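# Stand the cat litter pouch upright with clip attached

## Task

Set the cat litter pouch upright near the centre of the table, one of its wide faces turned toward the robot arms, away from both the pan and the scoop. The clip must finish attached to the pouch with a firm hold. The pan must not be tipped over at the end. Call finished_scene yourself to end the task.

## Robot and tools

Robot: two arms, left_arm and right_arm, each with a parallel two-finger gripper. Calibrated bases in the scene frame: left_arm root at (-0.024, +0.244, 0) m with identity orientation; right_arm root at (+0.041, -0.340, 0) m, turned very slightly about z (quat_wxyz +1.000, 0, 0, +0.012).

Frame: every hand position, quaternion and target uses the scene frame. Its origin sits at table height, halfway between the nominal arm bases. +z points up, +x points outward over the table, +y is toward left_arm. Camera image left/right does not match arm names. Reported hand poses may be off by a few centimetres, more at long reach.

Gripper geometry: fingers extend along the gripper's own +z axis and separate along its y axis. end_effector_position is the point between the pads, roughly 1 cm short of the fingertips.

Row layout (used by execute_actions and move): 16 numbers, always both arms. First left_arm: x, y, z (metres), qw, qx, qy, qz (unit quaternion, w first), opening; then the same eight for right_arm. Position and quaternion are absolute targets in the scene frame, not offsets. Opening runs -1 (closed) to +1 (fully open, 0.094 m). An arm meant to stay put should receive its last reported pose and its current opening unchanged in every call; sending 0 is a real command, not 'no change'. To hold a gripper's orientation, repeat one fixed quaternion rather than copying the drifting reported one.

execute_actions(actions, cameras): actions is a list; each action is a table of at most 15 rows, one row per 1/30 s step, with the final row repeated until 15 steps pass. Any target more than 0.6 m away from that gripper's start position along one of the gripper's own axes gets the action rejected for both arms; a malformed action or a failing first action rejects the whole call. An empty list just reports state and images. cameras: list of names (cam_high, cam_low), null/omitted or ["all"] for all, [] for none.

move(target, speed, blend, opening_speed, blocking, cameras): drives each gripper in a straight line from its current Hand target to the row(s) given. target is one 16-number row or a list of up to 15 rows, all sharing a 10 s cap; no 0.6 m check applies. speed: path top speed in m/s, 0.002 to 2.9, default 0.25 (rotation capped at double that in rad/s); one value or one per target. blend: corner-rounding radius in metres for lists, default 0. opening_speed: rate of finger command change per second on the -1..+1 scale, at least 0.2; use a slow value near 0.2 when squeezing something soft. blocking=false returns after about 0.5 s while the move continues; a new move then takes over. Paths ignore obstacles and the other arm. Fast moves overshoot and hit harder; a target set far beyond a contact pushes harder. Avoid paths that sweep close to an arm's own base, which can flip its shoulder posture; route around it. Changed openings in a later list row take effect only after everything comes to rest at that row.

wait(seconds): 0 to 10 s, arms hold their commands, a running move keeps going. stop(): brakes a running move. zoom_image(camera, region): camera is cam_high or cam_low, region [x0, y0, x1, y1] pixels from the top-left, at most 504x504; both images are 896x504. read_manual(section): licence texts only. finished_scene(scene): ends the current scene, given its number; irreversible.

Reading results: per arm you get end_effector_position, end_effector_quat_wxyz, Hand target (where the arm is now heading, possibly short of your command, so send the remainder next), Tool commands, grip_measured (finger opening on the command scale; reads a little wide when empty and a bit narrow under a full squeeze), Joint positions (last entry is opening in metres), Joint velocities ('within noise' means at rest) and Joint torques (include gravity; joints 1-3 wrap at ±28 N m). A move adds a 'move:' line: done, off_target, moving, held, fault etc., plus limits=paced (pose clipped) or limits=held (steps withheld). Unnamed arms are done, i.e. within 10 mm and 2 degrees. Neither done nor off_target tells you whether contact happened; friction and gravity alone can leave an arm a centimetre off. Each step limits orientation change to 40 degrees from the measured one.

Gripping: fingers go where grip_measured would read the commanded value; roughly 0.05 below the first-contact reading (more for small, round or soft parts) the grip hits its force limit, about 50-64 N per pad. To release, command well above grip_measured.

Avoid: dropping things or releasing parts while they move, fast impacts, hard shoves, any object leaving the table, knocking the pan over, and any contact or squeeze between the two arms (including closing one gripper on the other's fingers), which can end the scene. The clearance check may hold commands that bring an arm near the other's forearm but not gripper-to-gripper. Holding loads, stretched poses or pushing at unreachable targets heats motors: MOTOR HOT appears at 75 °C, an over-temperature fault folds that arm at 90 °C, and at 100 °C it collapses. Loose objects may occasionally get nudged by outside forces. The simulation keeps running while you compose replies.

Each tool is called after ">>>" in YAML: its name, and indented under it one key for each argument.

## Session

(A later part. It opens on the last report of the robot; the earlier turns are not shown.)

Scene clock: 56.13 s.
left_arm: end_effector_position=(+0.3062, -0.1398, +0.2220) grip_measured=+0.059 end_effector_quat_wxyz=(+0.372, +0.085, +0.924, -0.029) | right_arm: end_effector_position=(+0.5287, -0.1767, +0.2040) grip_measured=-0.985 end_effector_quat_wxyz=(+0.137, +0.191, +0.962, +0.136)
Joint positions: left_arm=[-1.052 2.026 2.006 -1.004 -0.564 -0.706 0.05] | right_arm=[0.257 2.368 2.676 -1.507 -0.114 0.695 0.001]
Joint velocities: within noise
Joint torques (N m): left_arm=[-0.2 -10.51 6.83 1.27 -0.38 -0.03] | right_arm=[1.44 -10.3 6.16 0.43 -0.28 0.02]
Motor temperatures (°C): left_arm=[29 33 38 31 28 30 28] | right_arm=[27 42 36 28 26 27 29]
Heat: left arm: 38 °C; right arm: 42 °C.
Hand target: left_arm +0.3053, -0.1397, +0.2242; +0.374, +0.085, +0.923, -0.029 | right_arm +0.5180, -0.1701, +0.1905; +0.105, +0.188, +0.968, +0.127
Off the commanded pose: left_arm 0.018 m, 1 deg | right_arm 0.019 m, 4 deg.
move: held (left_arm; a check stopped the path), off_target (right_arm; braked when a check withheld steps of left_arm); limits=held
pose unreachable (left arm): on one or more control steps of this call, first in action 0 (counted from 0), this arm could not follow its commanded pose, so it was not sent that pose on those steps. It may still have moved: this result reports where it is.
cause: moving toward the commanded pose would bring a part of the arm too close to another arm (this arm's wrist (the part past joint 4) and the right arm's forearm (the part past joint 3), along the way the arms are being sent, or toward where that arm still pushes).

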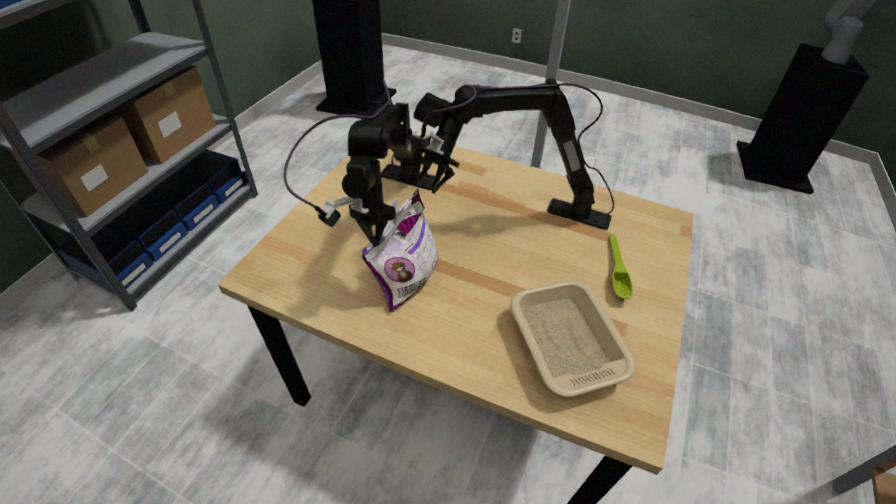

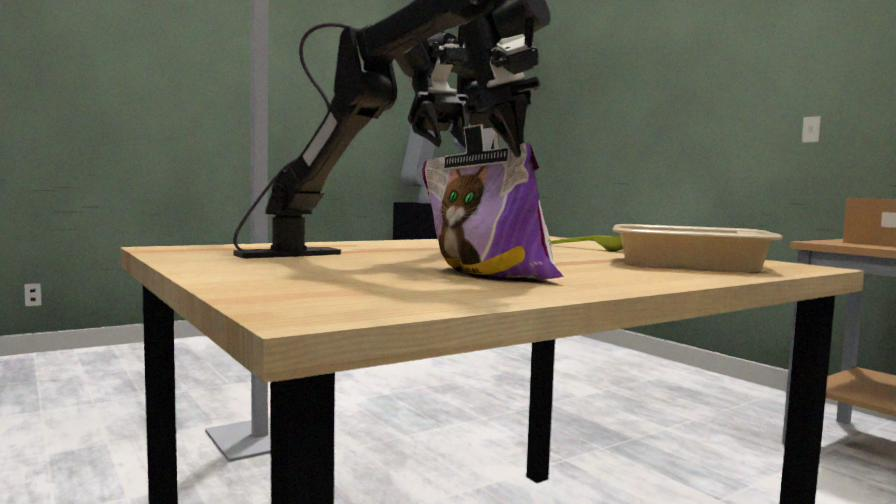

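>>> move:
  target:
    - [0.26,0.05,0.28,0.381,0.081,0.920,-0.033,0.06,0.518,-0.17,0.190,0.104,0.188,0.968,0.127,-1]
    - [0.2,0.45,0.2,0.1,0,0.995,0,0.06,0.51,-0.165,0.188,0.104,0.188,0.968,0.127,-1]
  speed: 0.35
  blend: 0.03
  cameras: ["cam_low"]

>>> move:
  target: [0.2,0.45,0.2,0.1,0,0.995,0,0.06,0.47,-0.08,0.186,0.152,-0.297,0.942,0.0365,-1]
  speed: 0.08

>>> zoom_image:
  camera: "cam_high"
  region: [330, 180, 510, 310]

>>> zoom_image:
  camera: "cam_low"
  region: [390, 100, 640, 300]

Scene clock: 60.03 s.
left_arm: end_effector_position=(+0.1972, +0.4505, +0.1943) grip_measured=+0.059 end_effector_quat_wxyz=(+0.094, -0.005, +0.996, +0.000) | right_arm: end_effector_position=(+0.5333, -0.1700, +0.1930) grip_measured=-0.986 end_effector_quat_wxyz=(+0.138, +0.194, +0.961, +0.139)
Joint positions: left_arm=[0.829 1.587 1.572 -1.427 0.138 0.811 0.05] | right_arm=[0.267 2.345 2.579 -1.426 -0.113 0.711 0.001]
Joint velocities: within noise
Joint torques (N m): left_arm=[-0.09 -5.27 8.23 0.59 0.17 0.03] | right_arm=[1.85 -13.57 3.7 0.3 -0.21 -0.03]
Motor temperatures (°C): left_arm=[29 34 38 31 28 30 28] | right_arm=[27 42 36 28 26 27 29]
Heat: left arm: 38 °C; right arm: 42 °C.
Hand target: left_arm +0.1999, +0.4500, +0.1999; +0.100, +0.000, +0.995, +0.000 | right_arm +0.5111, -0.1652, +0.1885; +0.104, +0.188, +0.968, +0.127
Off the commanded pose: left_arm 0.006 m, 1 deg | right_arm 0.024 m, 4 deg.
move: off_target (right_arm)
Images, in order (width x height): cam_low 896x504.

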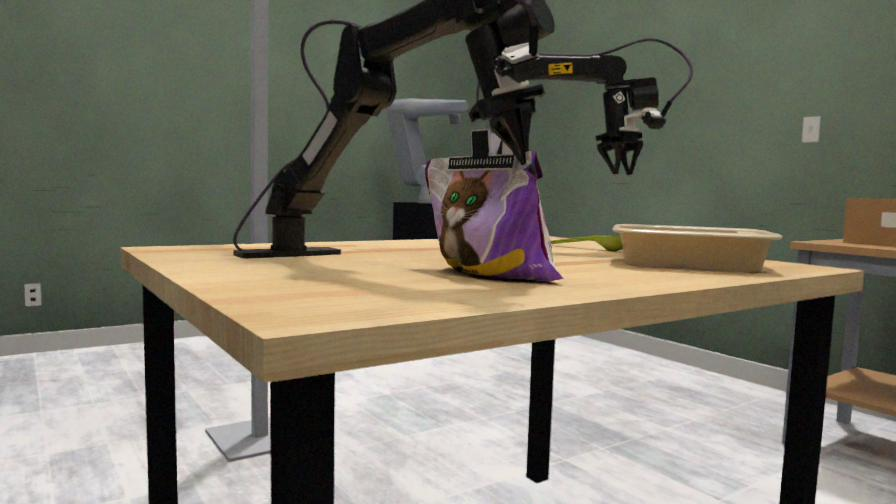

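Scene clock: 66.87 s.
left_arm: end_effector_position=(+0.1971, +0.4503, +0.1942) grip_measured=+0.059 end_effector_quat_wxyz=(+0.094, -0.004, +0.996, +0.000) | right_arm: end_effector_position=(+0.4995, -0.0843, +0.1877) grip_measured=-0.986 end_effector_quat_wxyz=(+0.192, -0.275, +0.942, +0.029)
Joint positions: left_arm=[0.829 1.587 1.572 -1.428 0.138 0.811 0.05] | right_arm=[0.493 2.339 2.547 -1.39 0.032 -0.057 0.001]
Joint velocities: within noise
Joint torques (N m): left_arm=[-0.23 -5.39 8.4 0.55 0.15 0.01] | right_arm=[2.06 -13.9 4.44 0.13 -0.4 -0.1]
Motor temperatures (°C): left_arm=[29 34 37 31 28 30 28] | right_arm=[27 43 35 28 26 27 29]
Heat: left arm: 37 °C; right arm: 43 °C.
Hand target: left_arm +0.1999, +0.4500, +0.1999; +0.100, +0.000, +0.995, +0.000 | right_arm +0.4715, -0.0801, +0.1866; +0.153, -0.296, +0.942, +0.036
Off the commanded pose: left_arm 0.006 m, 1 deg | right_arm 0.030 m, 5 deg.
move: off_target (right_arm)

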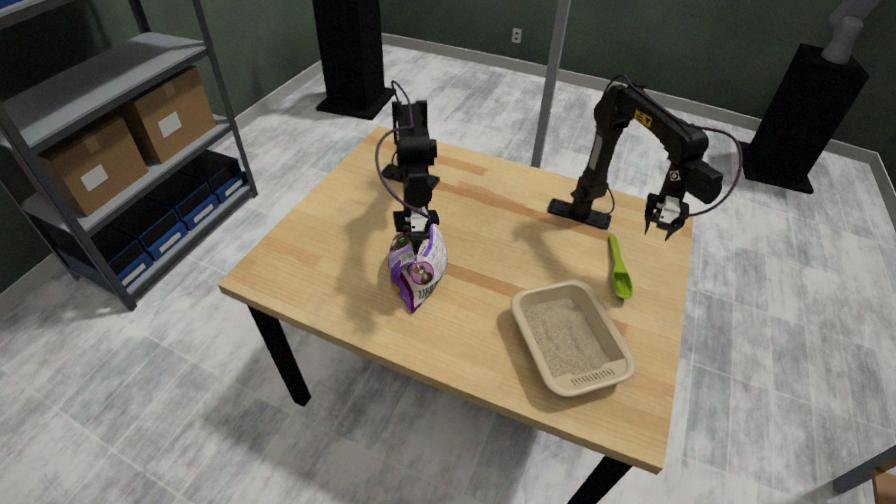

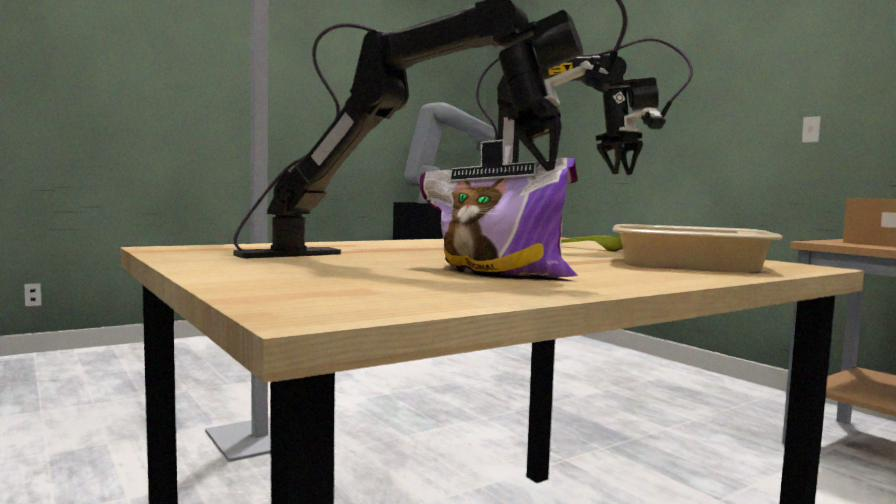

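Scaled by 2.800.

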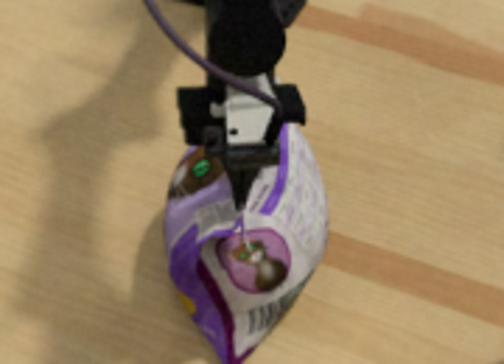

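Scaled by 2.016.

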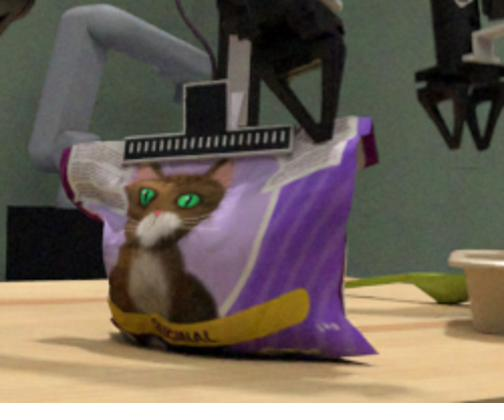

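>>> move:
  target:
    - [0.2,0.45,0.2,0.1,0,0.995,0,0.06,0.40,-0.05,0.188,0.156,-0.5665,0.809,0.011,-1]
    - [0.2,0.45,0.2,0.1,0,0.995,0,0.06,0.345,0.01,0.188,0.156,-0.698,0.698,0.0095,-1]
  speed: 0.12

>>> zoom_image:
  camera: "cam_high"
  region: [360, 180, 540, 310]

>>> zoom_image:
  camera: "cam_low"
  region: [390, 100, 640, 300]

Scene clock: 71.53 s.
left_arm: end_effector_position=(+0.1970, +0.4502, +0.1942) grip_measured=+0.059 end_effector_quat_wxyz=(+0.094, -0.004, +0.996, +0.000) | right_arm: end_effector_position=(+0.3616, +0.0166, +0.1847) grip_measured=-0.986 end_effector_quat_wxyz=(-0.177, +0.689, -0.703, +0.001)
Joint positions: left_arm=[0.829 1.587 1.572 -1.428 0.138 0.811 0.05] | right_arm=[0.822 2.09 2.13 -1.257 0.026 -0.71 0.001]
Joint velocities: within noise
Joint torques (N m): left_arm=[-0.14 -5.45 8.32 0.56 0.15 0.05] | right_arm=[0.73 -12.42 5.64 0.32 -0.35 -0.15]
Motor temperatures (°C): left_arm=[29 34 37 31 28 30 28] | right_arm=[27 45 34 28 26 27 29]
Heat: left arm: 37 °C; right arm: 45 °C.
Hand target: left_arm +0.1999, +0.4500, +0.1999; +0.100, +0.000, +0.995, +0.000 | right_arm +0.3455, +0.0102, +0.1880; -0.156, +0.698, -0.699, -0.009
Off the commanded pose: left_arm 0.007 m, 1 deg | right_arm 0.018 m, 3 deg.
move: off_target (right_arm)

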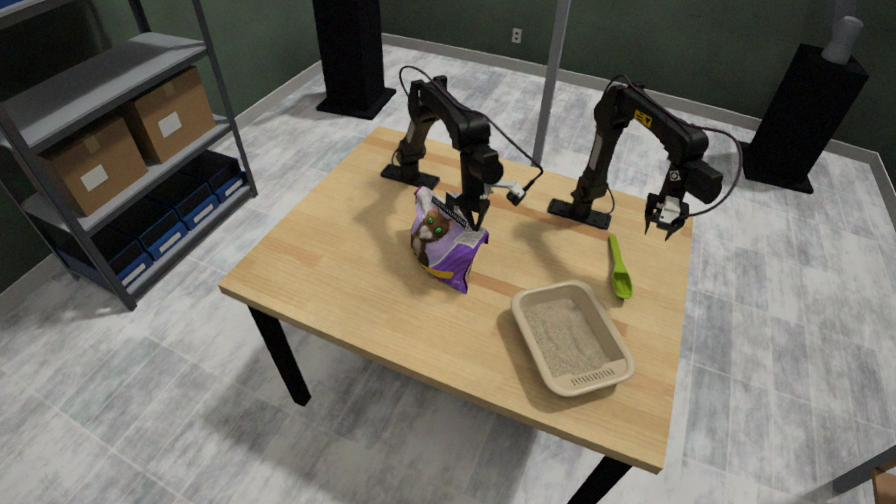

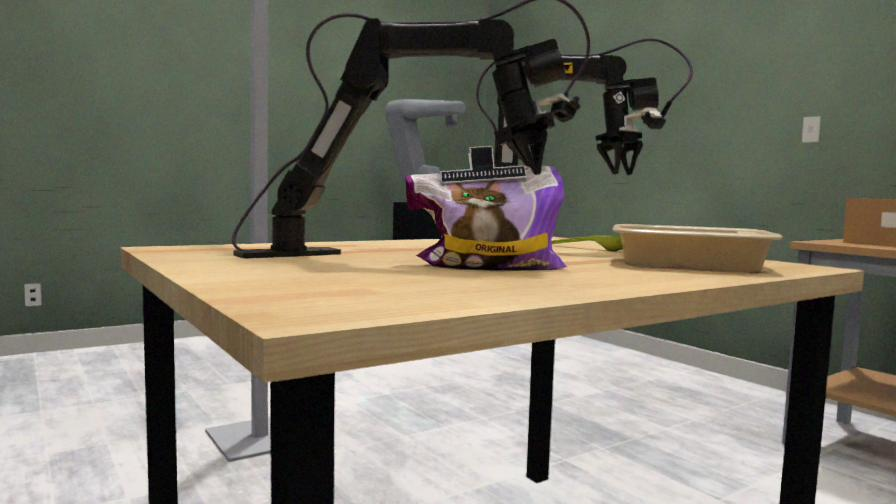

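Scaled by 2.800.

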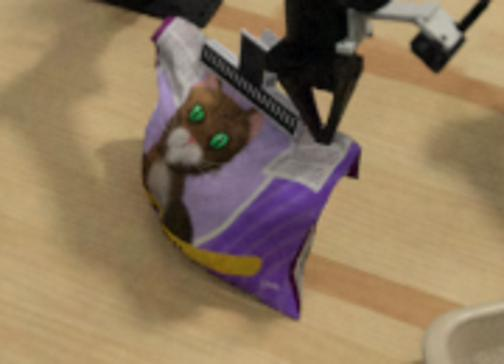

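Scaled by 2.016.

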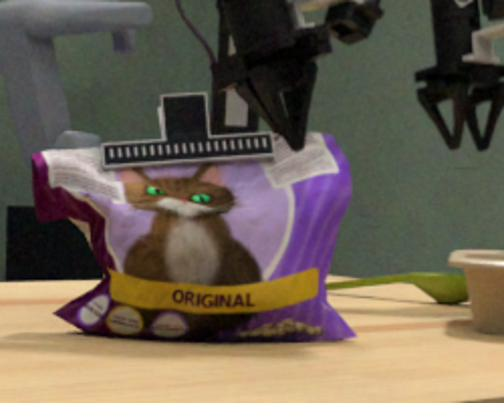

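>>> move:
  target:
    - [0.2,0.45,0.2,0.1,0,0.995,0,0.06,0.288,0.085,0.187,0.1538,-0.728,0.667,0.0285,-1]
  speed: 0.1

>>> zoom_image:
  camera: "cam_high"
  region: [360, 180, 540, 310]

>>> zoom_image:
  camera: "cam_low"
  region: [390, 100, 640, 300]

Scene clock: 73.27 s.
left_arm: end_effector_position=(+0.1970, +0.4502, +0.1942) grip_measured=+0.059 end_effector_quat_wxyz=(+0.094, -0.004, +0.996, +0.000) | right_arm: end_effector_position=(+0.2934, +0.0626, +0.1823) grip_measured=-0.987 end_effector_quat_wxyz=(-0.132, +0.725, -0.675, -0.001)
Joint positions: left_arm=[0.829 1.587 1.572 -1.428 0.138 0.811 0.05] | right_arm=[1.004 2.201 2.327 -1.436 0.053 -0.621 0.001]
Joint velocities: within noise
Joint torques (N m): left_arm=[-0.4 -5.24 8.35 0.56 0.17 0.09] | right_arm=[1.61 -9.94 9.07 0.93 -0.48 0.05]
Motor temperatures (°C): left_arm=[29 34 37 31 28 30 28] | right_arm=[27 45 35 28 26 27 29]
Heat: left arm: 37 °C; right arm: 45 °C.
Hand target: left_arm +0.1999, +0.4500, +0.1999; +0.100, +0.000, +0.995, +0.000 | right_arm +0.2874, +0.0839, +0.1875; -0.154, +0.729, -0.667, -0.029
Off the commanded pose: left_arm 0.007 m, 1 deg | right_arm 0.024 m, 4 deg.
move: off_target (right_arm)

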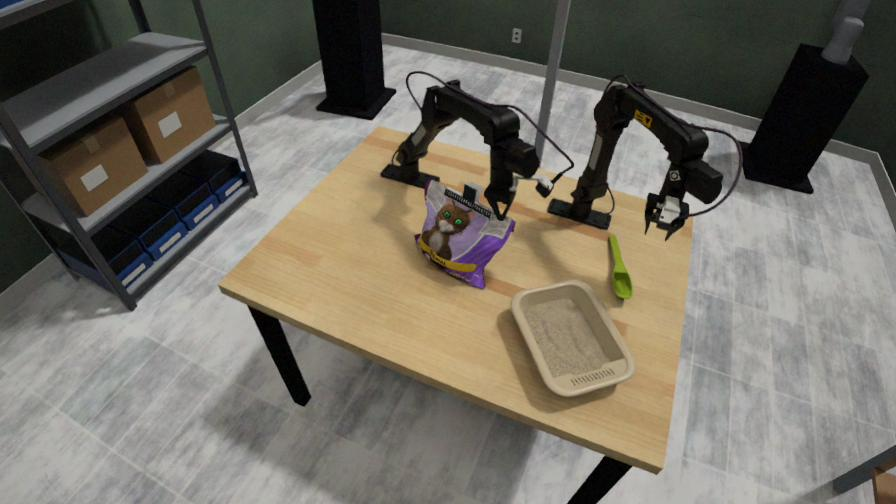

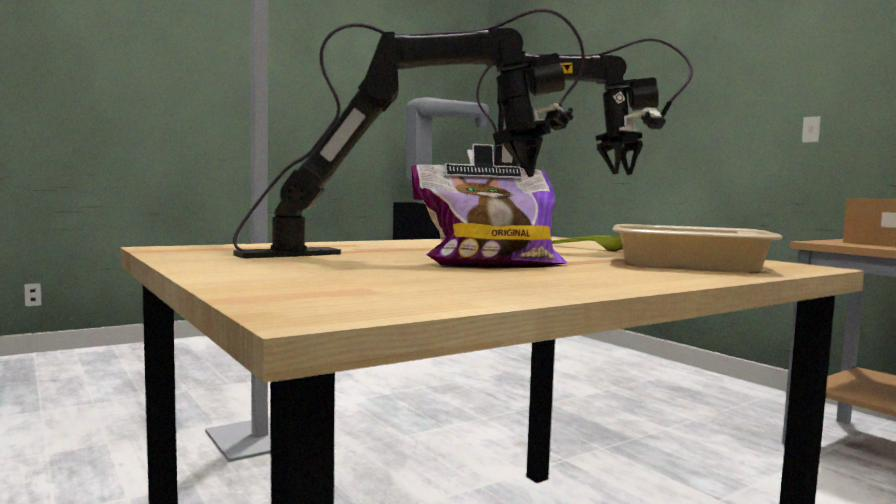

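Scaled by 2.800.

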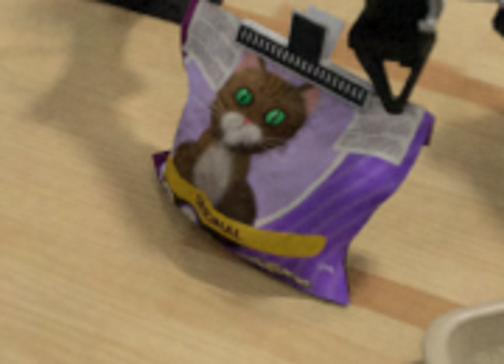

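Scaled by 2.016.

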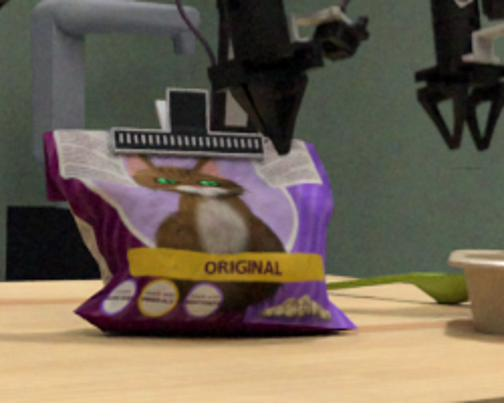

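>>> move:
  target:
    - [0.2,0.45,0.2,0.1,0,0.995,0,0.06,0.215,0.135,0.187,0.15,-0.7836,0.6013,0.0444,-1]
  speed: 0.1

>>> zoom_image:
  camera: "cam_high"
  region: [380, 170, 560, 300]

>>> zoom_image:
  camera: "cam_low"
  region: [390, 100, 640, 300]

Scene clock: 75.10 s.
left_arm: end_effector_position=(+0.1970, +0.4502, +0.1942) grip_measured=+0.059 end_effector_quat_wxyz=(+0.094, -0.004, +0.996, +0.000) | right_arm: end_effector_position=(+0.2282, +0.1062, +0.1802) grip_measured=-0.987 end_effector_quat_wxyz=(-0.122, +0.780, -0.614, -0.001)
Joint positions: left_arm=[0.829 1.587 1.572 -1.428 0.138 0.812 0.05] | right_arm=[1.172 2.31 2.511 -1.537 0.068 -0.62 0.001]
Joint velocities: within noise
Joint torques (N m): left_arm=[-0.28 -5.3 8.39 0.51 0.15 0.06] | right_arm=[2.09 -10.5 8.98 1.06 -0.73 0.01]
Motor temperatures (°C): left_arm=[29 34 37 31 28 30 28] | right_arm=[27 45 35 29 26 27 29]
Heat: left arm: 37 °C; right arm: 45 °C.
Hand target: left_arm +0.1999, +0.4500, +0.1999; +0.100, +0.000, +0.995, +0.000 | right_arm +0.2142, +0.1328, +0.1879; -0.151, +0.784, -0.600, -0.044
Off the commanded pose: left_arm 0.007 m, 1 deg | right_arm 0.032 m, 6 deg.
move: off_target (right_arm)

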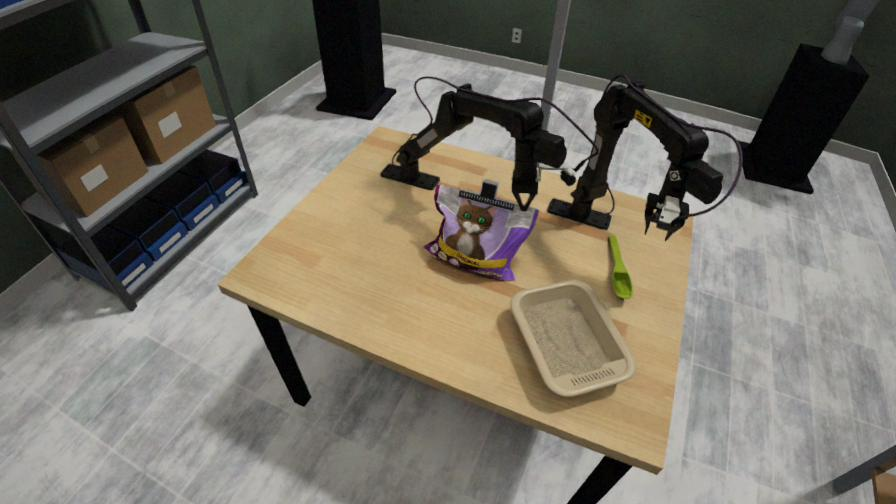

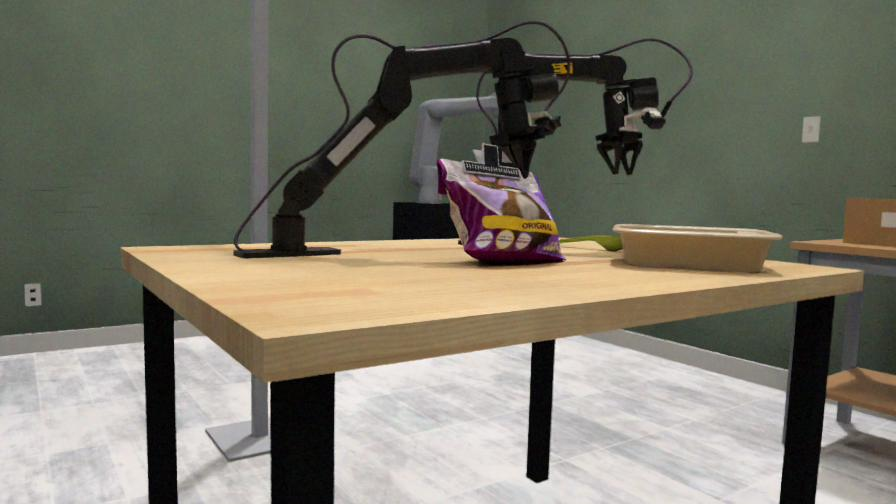

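Scaled by 2.800.

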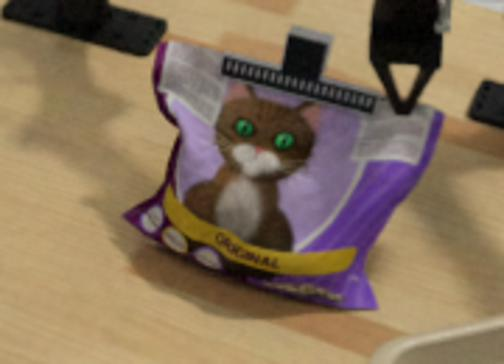

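Scaled by 2.016.

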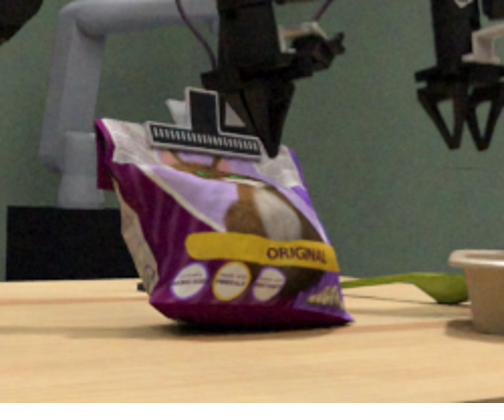

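>>> move:
  target:
    - [0.2,0.45,0.2,0.1,0,0.995,0,0.06,0.312,0.122,0.193,0.1507,-0.7164,0.68,0.042,-1]
  speed: 0.08

>>> zoom_image:
  camera: "cam_high"
  region: [380, 170, 560, 300]

>>> zoom_image:
  camera: "cam_low"
  region: [390, 100, 640, 300]

Scene clock: 77.03 s.
left_arm: end_effector_position=(+0.1970, +0.4502, +0.1942) grip_measured=+0.059 end_effector_quat_wxyz=(+0.094, -0.004, +0.996, +0.000) | right_arm: end_effector_position=(+0.3052, +0.1064, +0.1949) grip_measured=-0.987 end_effector_quat_wxyz=(-0.172, +0.716, -0.675, -0.035)
Joint positions: left_arm=[0.829 1.587 1.572 -1.428 0.138 0.812 0.05] | right_arm=[1.012 2.467 2.838 -1.589 0.006 -0.594 0.001]
Joint velocities: within noise
Joint torques (N m): left_arm=[-0.38 -5.42 8.36 0.53 0.19 0.04] | right_arm=[-0.57 -10.3 7.91 1.23 -0.25 0.12]
Motor temperatures (°C): left_arm=[29 34 37 31 28 30 28] | right_arm=[27 45 35 29 26 27 29]
Heat: left arm: 37 °C; right arm: 45 °C.
Hand target: left_arm +0.1999, +0.4500, +0.1999; +0.100, +0.000, +0.995, +0.000 | right_arm +0.3116, +0.1210, +0.1927; -0.192, +0.711, -0.675, -0.051
Off the commanded pose: left_arm 0.007 m, 1 deg | right_arm 0.017 m, 3 deg.
elbow stopped short (right arm): the move would have taken joint 3 (elbow) straighter than the controller allows.
joint read past its limit (right arm) — joint 4 (wrist pitch), lower limit.
move: off_target (right_arm)

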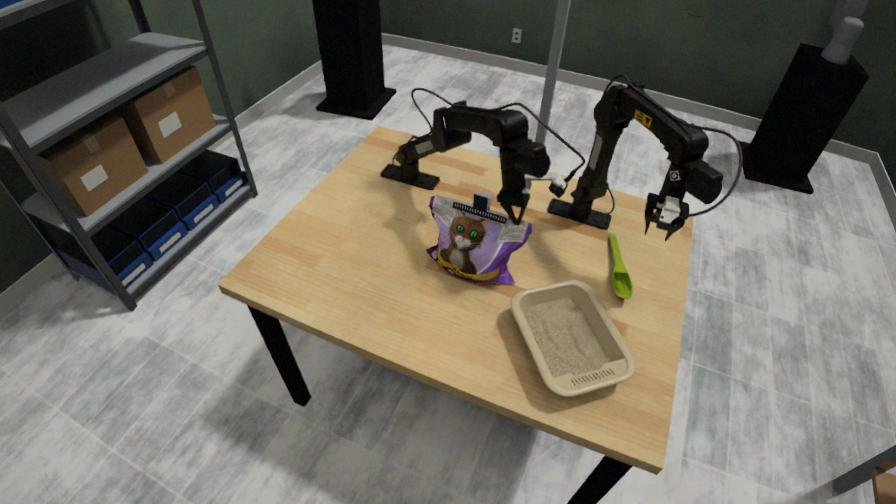

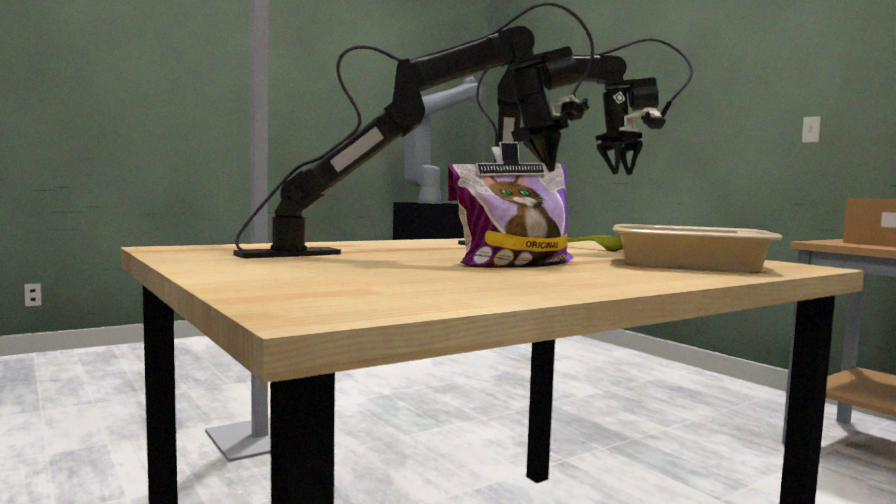

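Scaled by 2.800.

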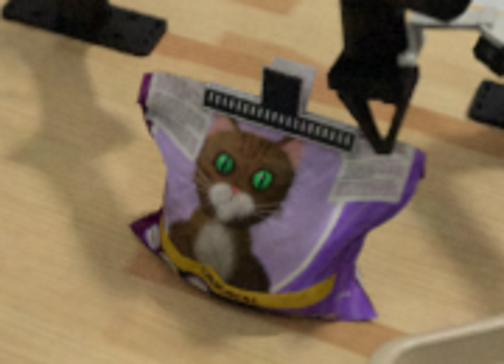

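Scaled by 2.016.

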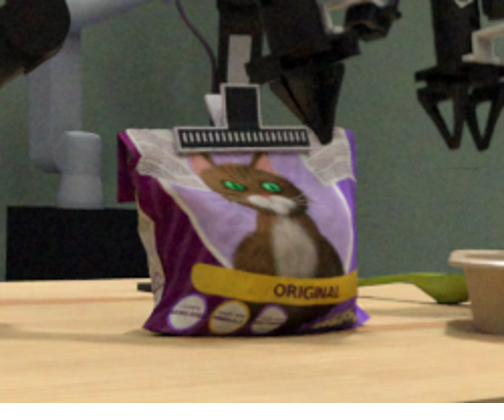

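>>> move:
  target:
    - [0.2,0.45,0.2,0.1,0,0.995,0,0.06,0.178,0.125,0.187,0.15,-0.75,0.643,0.043,-1]
    - [0.2,0.45,0.2,0.1,0,0.995,0,0.06,0.272,0.122,0.190,0.1507,-0.7164,0.68,0.042,-1]
  speed: 0.09

>>> zoom_image:
  camera: "cam_high"
  region: [380, 170, 560, 300]

>>> zoom_image:
  camera: "cam_low"
  region: [390, 100, 640, 300]

Scene clock: 80.47 s.
left_arm: end_effector_position=(+0.1970, +0.4502, +0.1942) grip_measured=+0.059 end_effector_quat_wxyz=(+0.094, -0.004, +0.996, +0.000) | right_arm: end_effector_position=(+0.2696, +0.1128, +0.1921) grip_measured=-0.987 end_effector_quat_wxyz=(-0.152, +0.715, -0.682, -0.036)
Joint positions: left_arm=[0.829 1.587 1.572 -1.428 0.138 0.812 0.05] | right_arm=[1.084 2.413 2.733 -1.578 0.021 -0.514 0.001]
Joint velocities: within noise
Joint torques (N m): left_arm=[-0.06 -5.46 8.24 0.53 0.19 0.09] | right_arm=[-0.18 -10.47 7.94 0.84 -0.19 -0.08]
Motor temperatures (°C): left_arm=[29 34 37 31 28 30 28] | right_arm=[27 46 35 29 26 27 29]
Heat: left arm: 37 °C; right arm: 46 °C.
Hand target: left_arm +0.1999, +0.4500, +0.1999; +0.100, +0.000, +0.995, +0.000 | right_arm +0.2718, +0.1215, +0.1898; -0.160, +0.715, -0.679, -0.045
Off the commanded pose: left_arm 0.007 m, 1 deg | right_arm 0.010 m, 1 deg.
joint read past its limit (right arm) — joint 4 (wrist pitch), lower limit.
joint sent to its limit (right arm) — joint 4 (wrist pitch), lower limit. The joint targets still meet the commanded pose.
move: done

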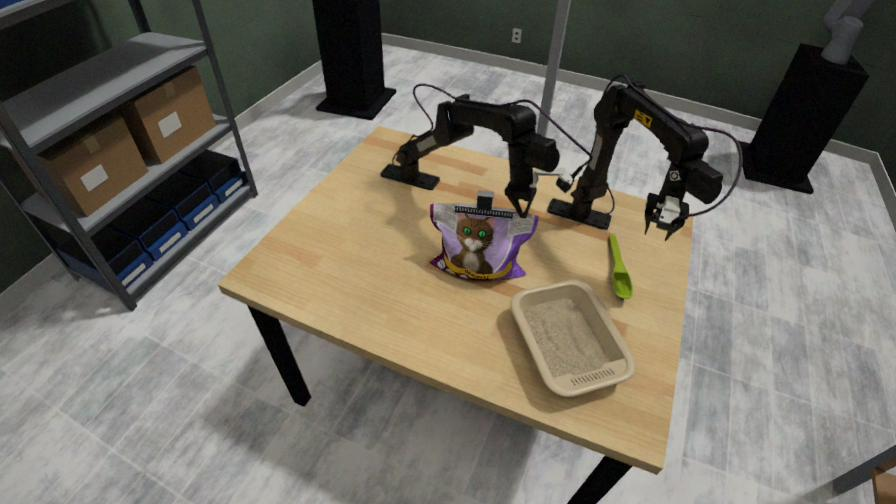

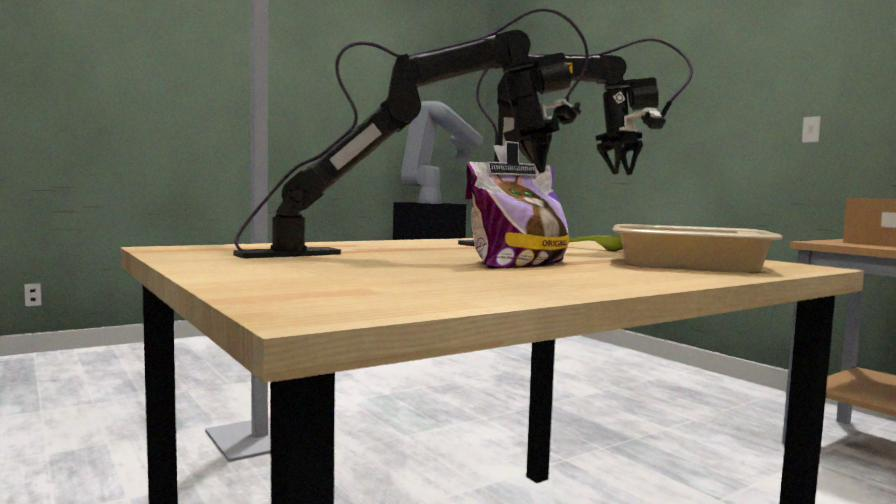

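Scaled by 2.800.

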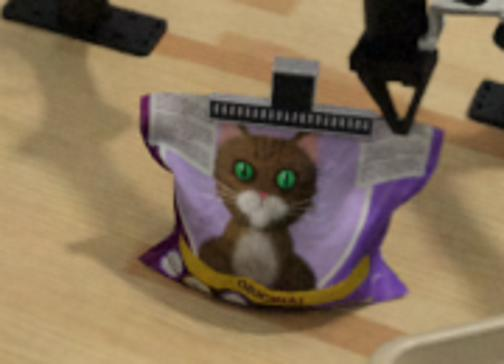

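Scaled by 2.016.

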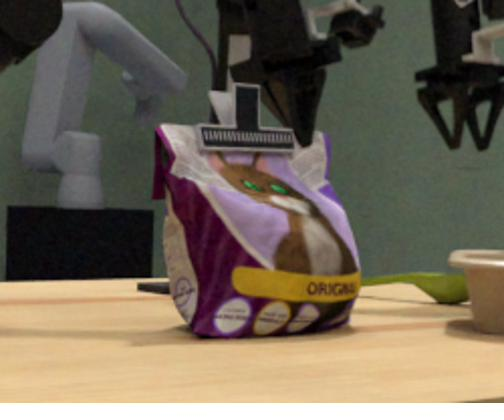

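>>> move:
  target:
    - [0.2,0.45,0.2,0.1,0,0.995,0,0.06,0.2696,0.1145,0.190,0.152,-0.715,0.682,0.036,-0.6]
    - [0.2,0.45,0.2,0.1,0,0.995,0,0.06,0.26,0.10,0.31,0.152,-0.5,0.85,0.036,-0.6]
    - [0.2,0.45,0.2,0.1,0,0.995,0,0.06,0.325,-0.074,0.29,0.0316,0.5686,0.8121,0.1266,0.1]
  speed: [0.1,0.2,0.4]
  blend: [0,0.02,0]
  opening_speed: 0.5

>>> zoom_image:
  camera: "cam_high"
  region: [400, 150, 520, 250]

>>> zoom_image:
  camera: "cam_low"
  region: [400, 80, 600, 240]

Scene clock: 88.63 s.
left_arm: end_effector_position=(+0.1970, +0.4502, +0.1942) grip_measured=+0.059 end_effector_quat_wxyz=(+0.094, -0.004, +0.996, +0.000) | right_arm: end_effector_position=(+0.3276, -0.0676, +0.2848) grip_measured=+0.098 end_effector_quat_wxyz=(+0.042, +0.560, +0.807, +0.184)
Joint positions: left_arm=[0.829 1.587 1.572 -1.428 0.138 0.812 0.05] | right_arm=[0.737 1.864 2.232 -1.559 0.008 1.971 0.052]
Joint velocities: within noise
Joint torques (N m): left_arm=[-0.2 -5.23 8.36 0.56 0.21 0.09] | right_arm=[-0.72 -10.25 4.04 0.78 0.01 -0.04]
Motor temperatures (°C): left_arm=[29 34 37 31 28 30 28] | right_arm=[27 46 35 30 26 27 28]
Heat: left arm: 37 °C; right arm: 46 °C.
Hand target: left_arm +0.1999, +0.4500, +0.1999; +0.100, +0.000, +0.995, +0.000 | right_arm +0.3250, -0.0740, +0.2893; +0.044, +0.563, +0.804, +0.187
Off the commanded pose: left_arm 0.007 m, 1 deg | right_arm 0.009 m, 7 deg.
joint sent to its limit (right arm) — joint 4 (wrist pitch), lower limit. The joint targets are off in orientation, not in position.
move: off_target (right_arm); target 3's new opening was sent with right_arm's hand 0.008 m and 7 deg from that target

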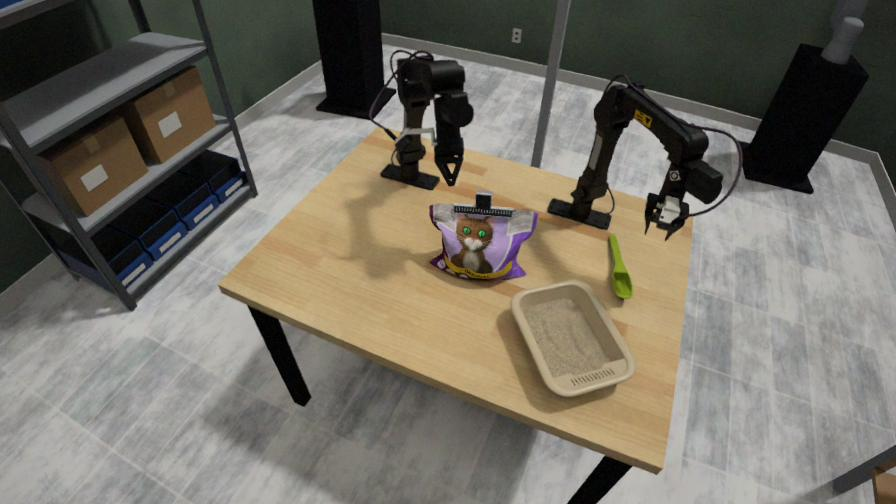

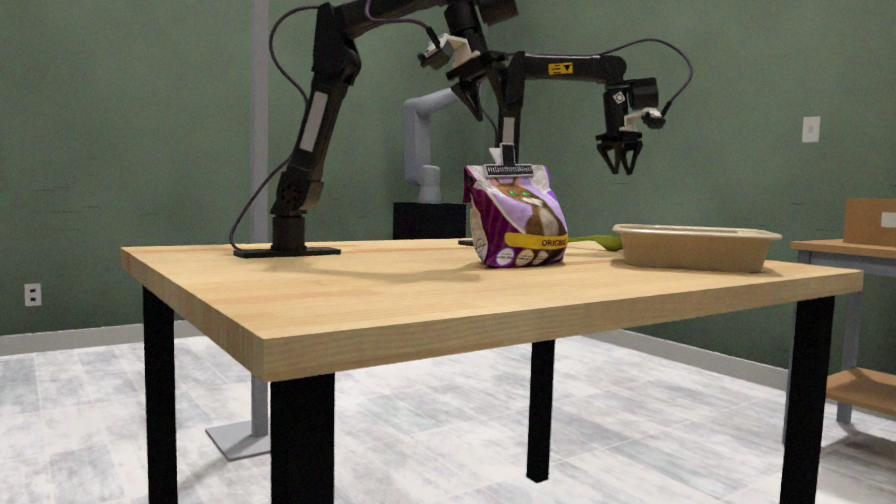

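Scaled by 4.200.

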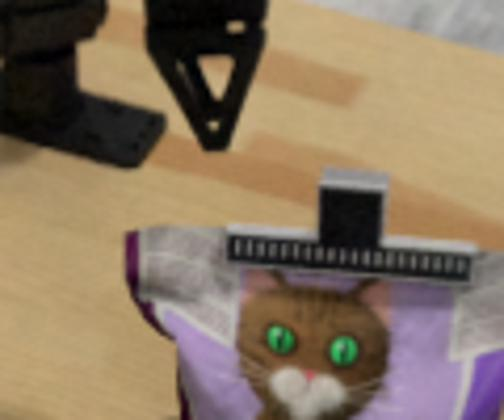

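Scaled by 2.520.

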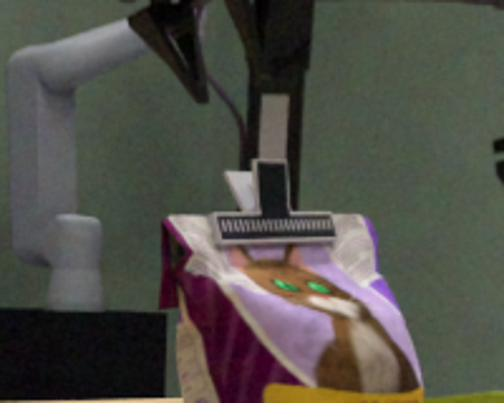

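>>> move:
  target:
    - [0.2,0.45,0.2,0.1,0,0.995,0,0.06,0.326,-0.094,0.187,0.0316,0.5686,0.8121,0.1266,0.1]
  speed: 0.08

>>> zoom_image:
  camera: "cam_high"
  region: [400, 150, 520, 250]

>>> zoom_image:
  camera: "cam_low"
  region: [400, 80, 600, 240]

Scene clock: 90.73 s.
left_arm: end_effector_position=(+0.1970, +0.4502, +0.1942) grip_measured=+0.059 end_effector_quat_wxyz=(+0.094, -0.004, +0.996, +0.000) | right_arm: end_effector_position=(+0.3276, -0.0880, +0.1817) grip_measured=+0.098 end_effector_quat_wxyz=(+0.028, +0.569, +0.813, +0.121)
Joint positions: left_arm=[0.829 1.587 1.572 -1.428 0.138 0.812 0.05] | right_arm=[0.692 1.77 1.71 -1.261 -0.003 1.939 0.052]
Joint velocities: within noise
Joint torques (N m): left_arm=[-0.16 -5.39 8.35 0.53 0.15 0.07] | right_arm=[-1.07 -10.32 4.83 0.62 -0.01 -0.13]
Motor temperatures (°C): left_arm=[29 34 37 31 28 30 28] | right_arm=[27 46 35 29 26 27 28]
Heat: left arm: 37 °C; right arm: 46 °C.
Hand target: left_arm +0.1999, +0.4500, +0.1999; +0.100, +0.000, +0.995, +0.000 | right_arm +0.3260, -0.0939, +0.1869; +0.032, +0.569, +0.812, +0.126
Off the commanded pose: left_arm 0.007 m, 1 deg | right_arm 0.008 m, 1 deg.
move: done

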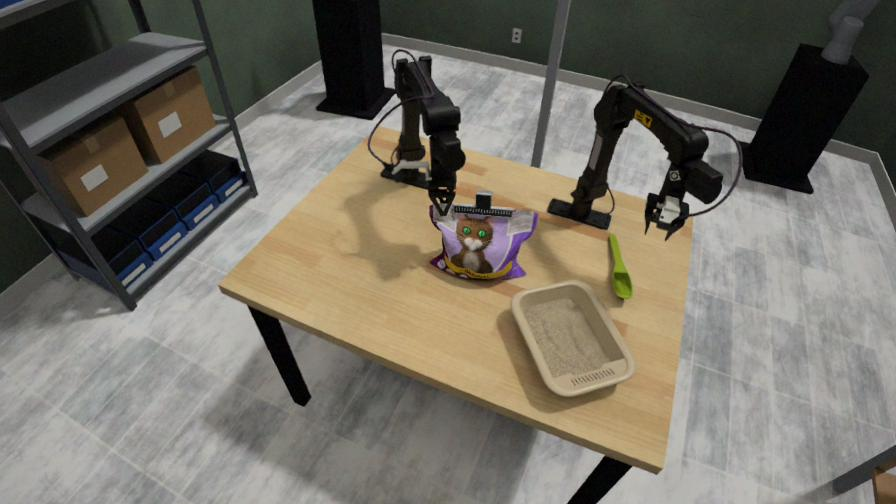

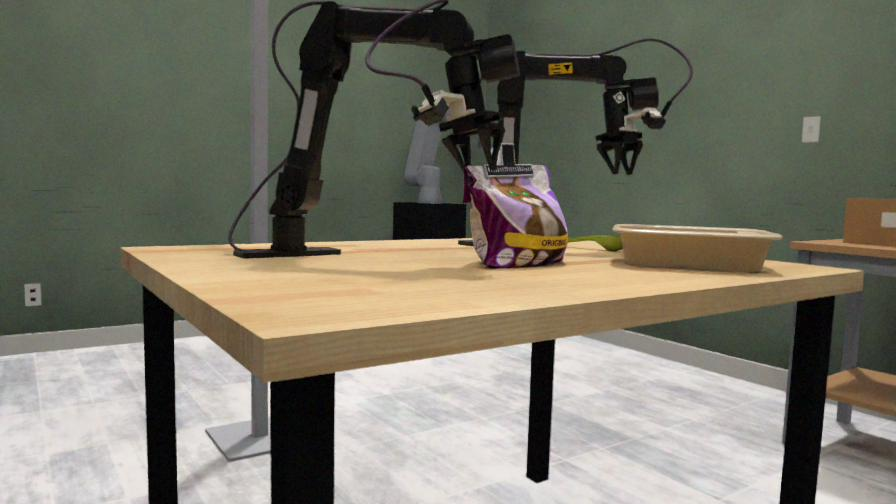

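Scaled by 4.200.

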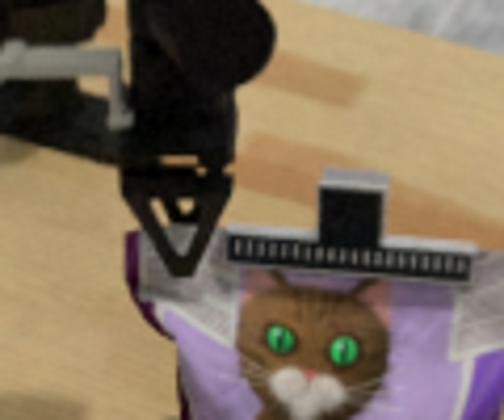

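Scaled by 2.520.

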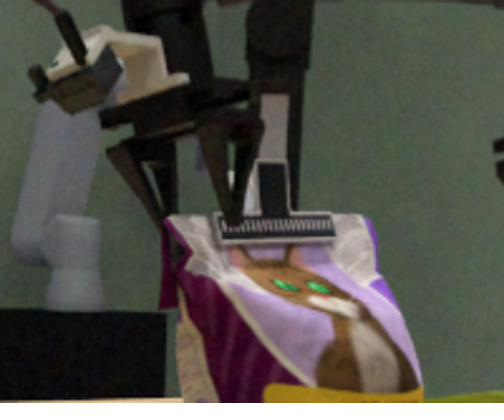

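>>> move:
  target:
    - [0.2,0.45,0.2,0.1,0,0.995,0,0.06,0.326,-0.094,0.185,0.0316,0.5686,0.8121,0.1266,-1]
    - [0.2,0.45,0.2,0.1,0,0.995,0,0.06,0.20,-0.10,0.190,0.0114,0.4957,0.8586,0.13,-1]
  speed: 0.1
  opening_speed: 0.6

>>> zoom_image:
  camera: "cam_high"
  region: [380, 170, 560, 300]

>>> zoom_image:
  camera: "cam_low"
  region: [390, 100, 640, 300]

Scene clock: 94.90 s.
left_arm: end_effector_position=(+0.1970, +0.4502, +0.1942) grip_measured=+0.059 end_effector_quat_wxyz=(+0.094, -0.004, +0.996, +0.000) | right_arm: end_effector_position=(+0.2163, -0.0939, +0.1841) grip_measured=-0.985 end_effector_quat_wxyz=(+0.025, +0.508, +0.851, +0.133)
Joint positions: left_arm=[0.829 1.587 1.572 -1.428 0.138 0.812 0.05] | right_arm=[0.943 1.446 1.377 -1.231 0.032 2.039 0.001]
Joint velocities: within noise
Joint torques (N m): left_arm=[-0.23 -5.41 8.25 0.56 0.18 0.07] | right_arm=[1.54 -8.2 5.46 0.28 -0.26 -0.09]
Motor temperatures (°C): left_arm=[29 34 37 30 28 30 28] | right_arm=[27 46 35 29 26 27 28]
Heat: left arm: 37 °C; right arm: 46 °C.
Hand target: left_arm +0.1999, +0.4500, +0.1999; +0.100, +0.000, +0.995, +0.000 | right_arm +0.2007, -0.0999, +0.1895; +0.011, +0.496, +0.859, +0.130
Off the commanded pose: left_arm 0.007 m, 1 deg | right_arm 0.018 m, 2 deg.
move: off_target (right_arm)

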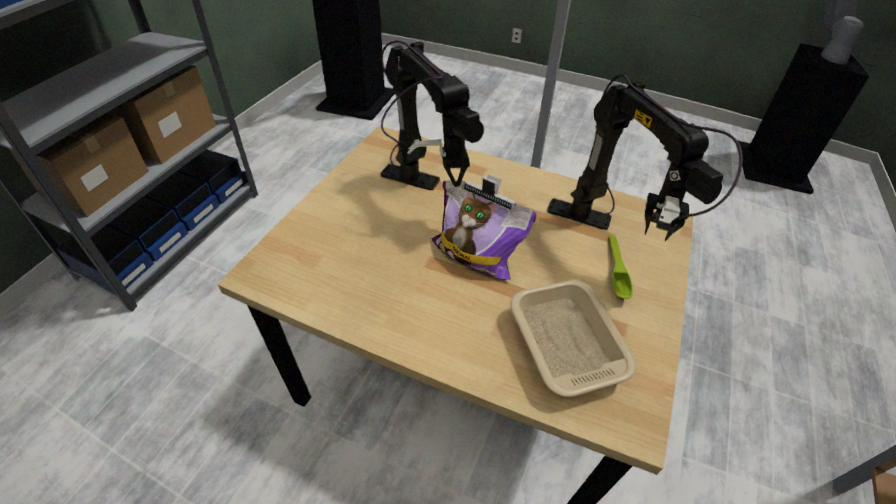

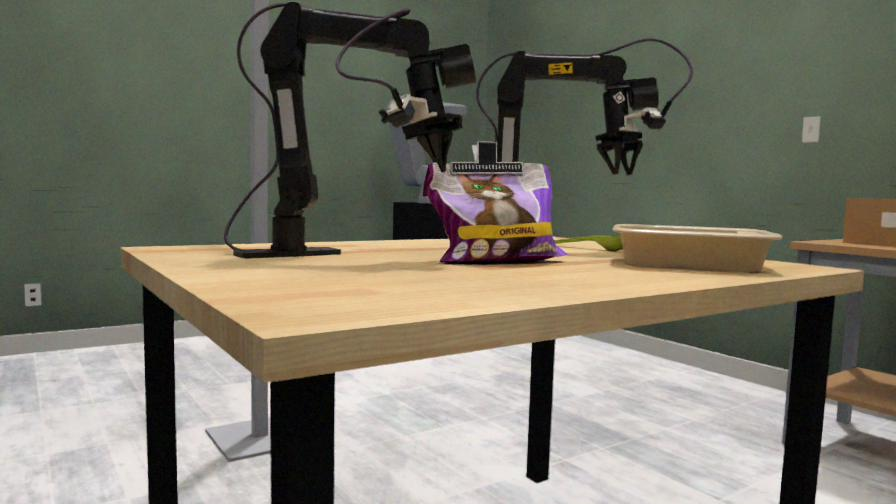

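Scaled by 2.800.

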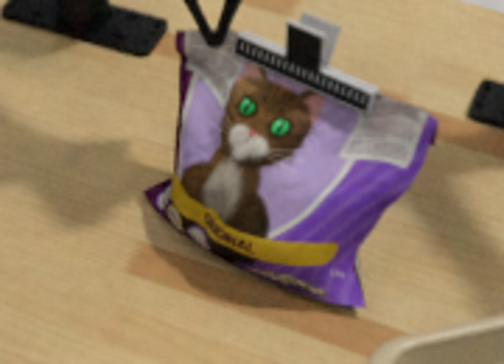

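Scaled by 2.016.

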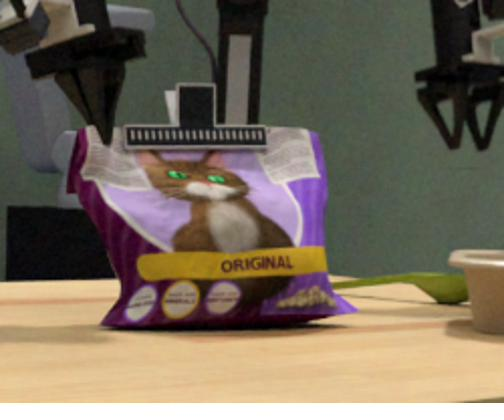

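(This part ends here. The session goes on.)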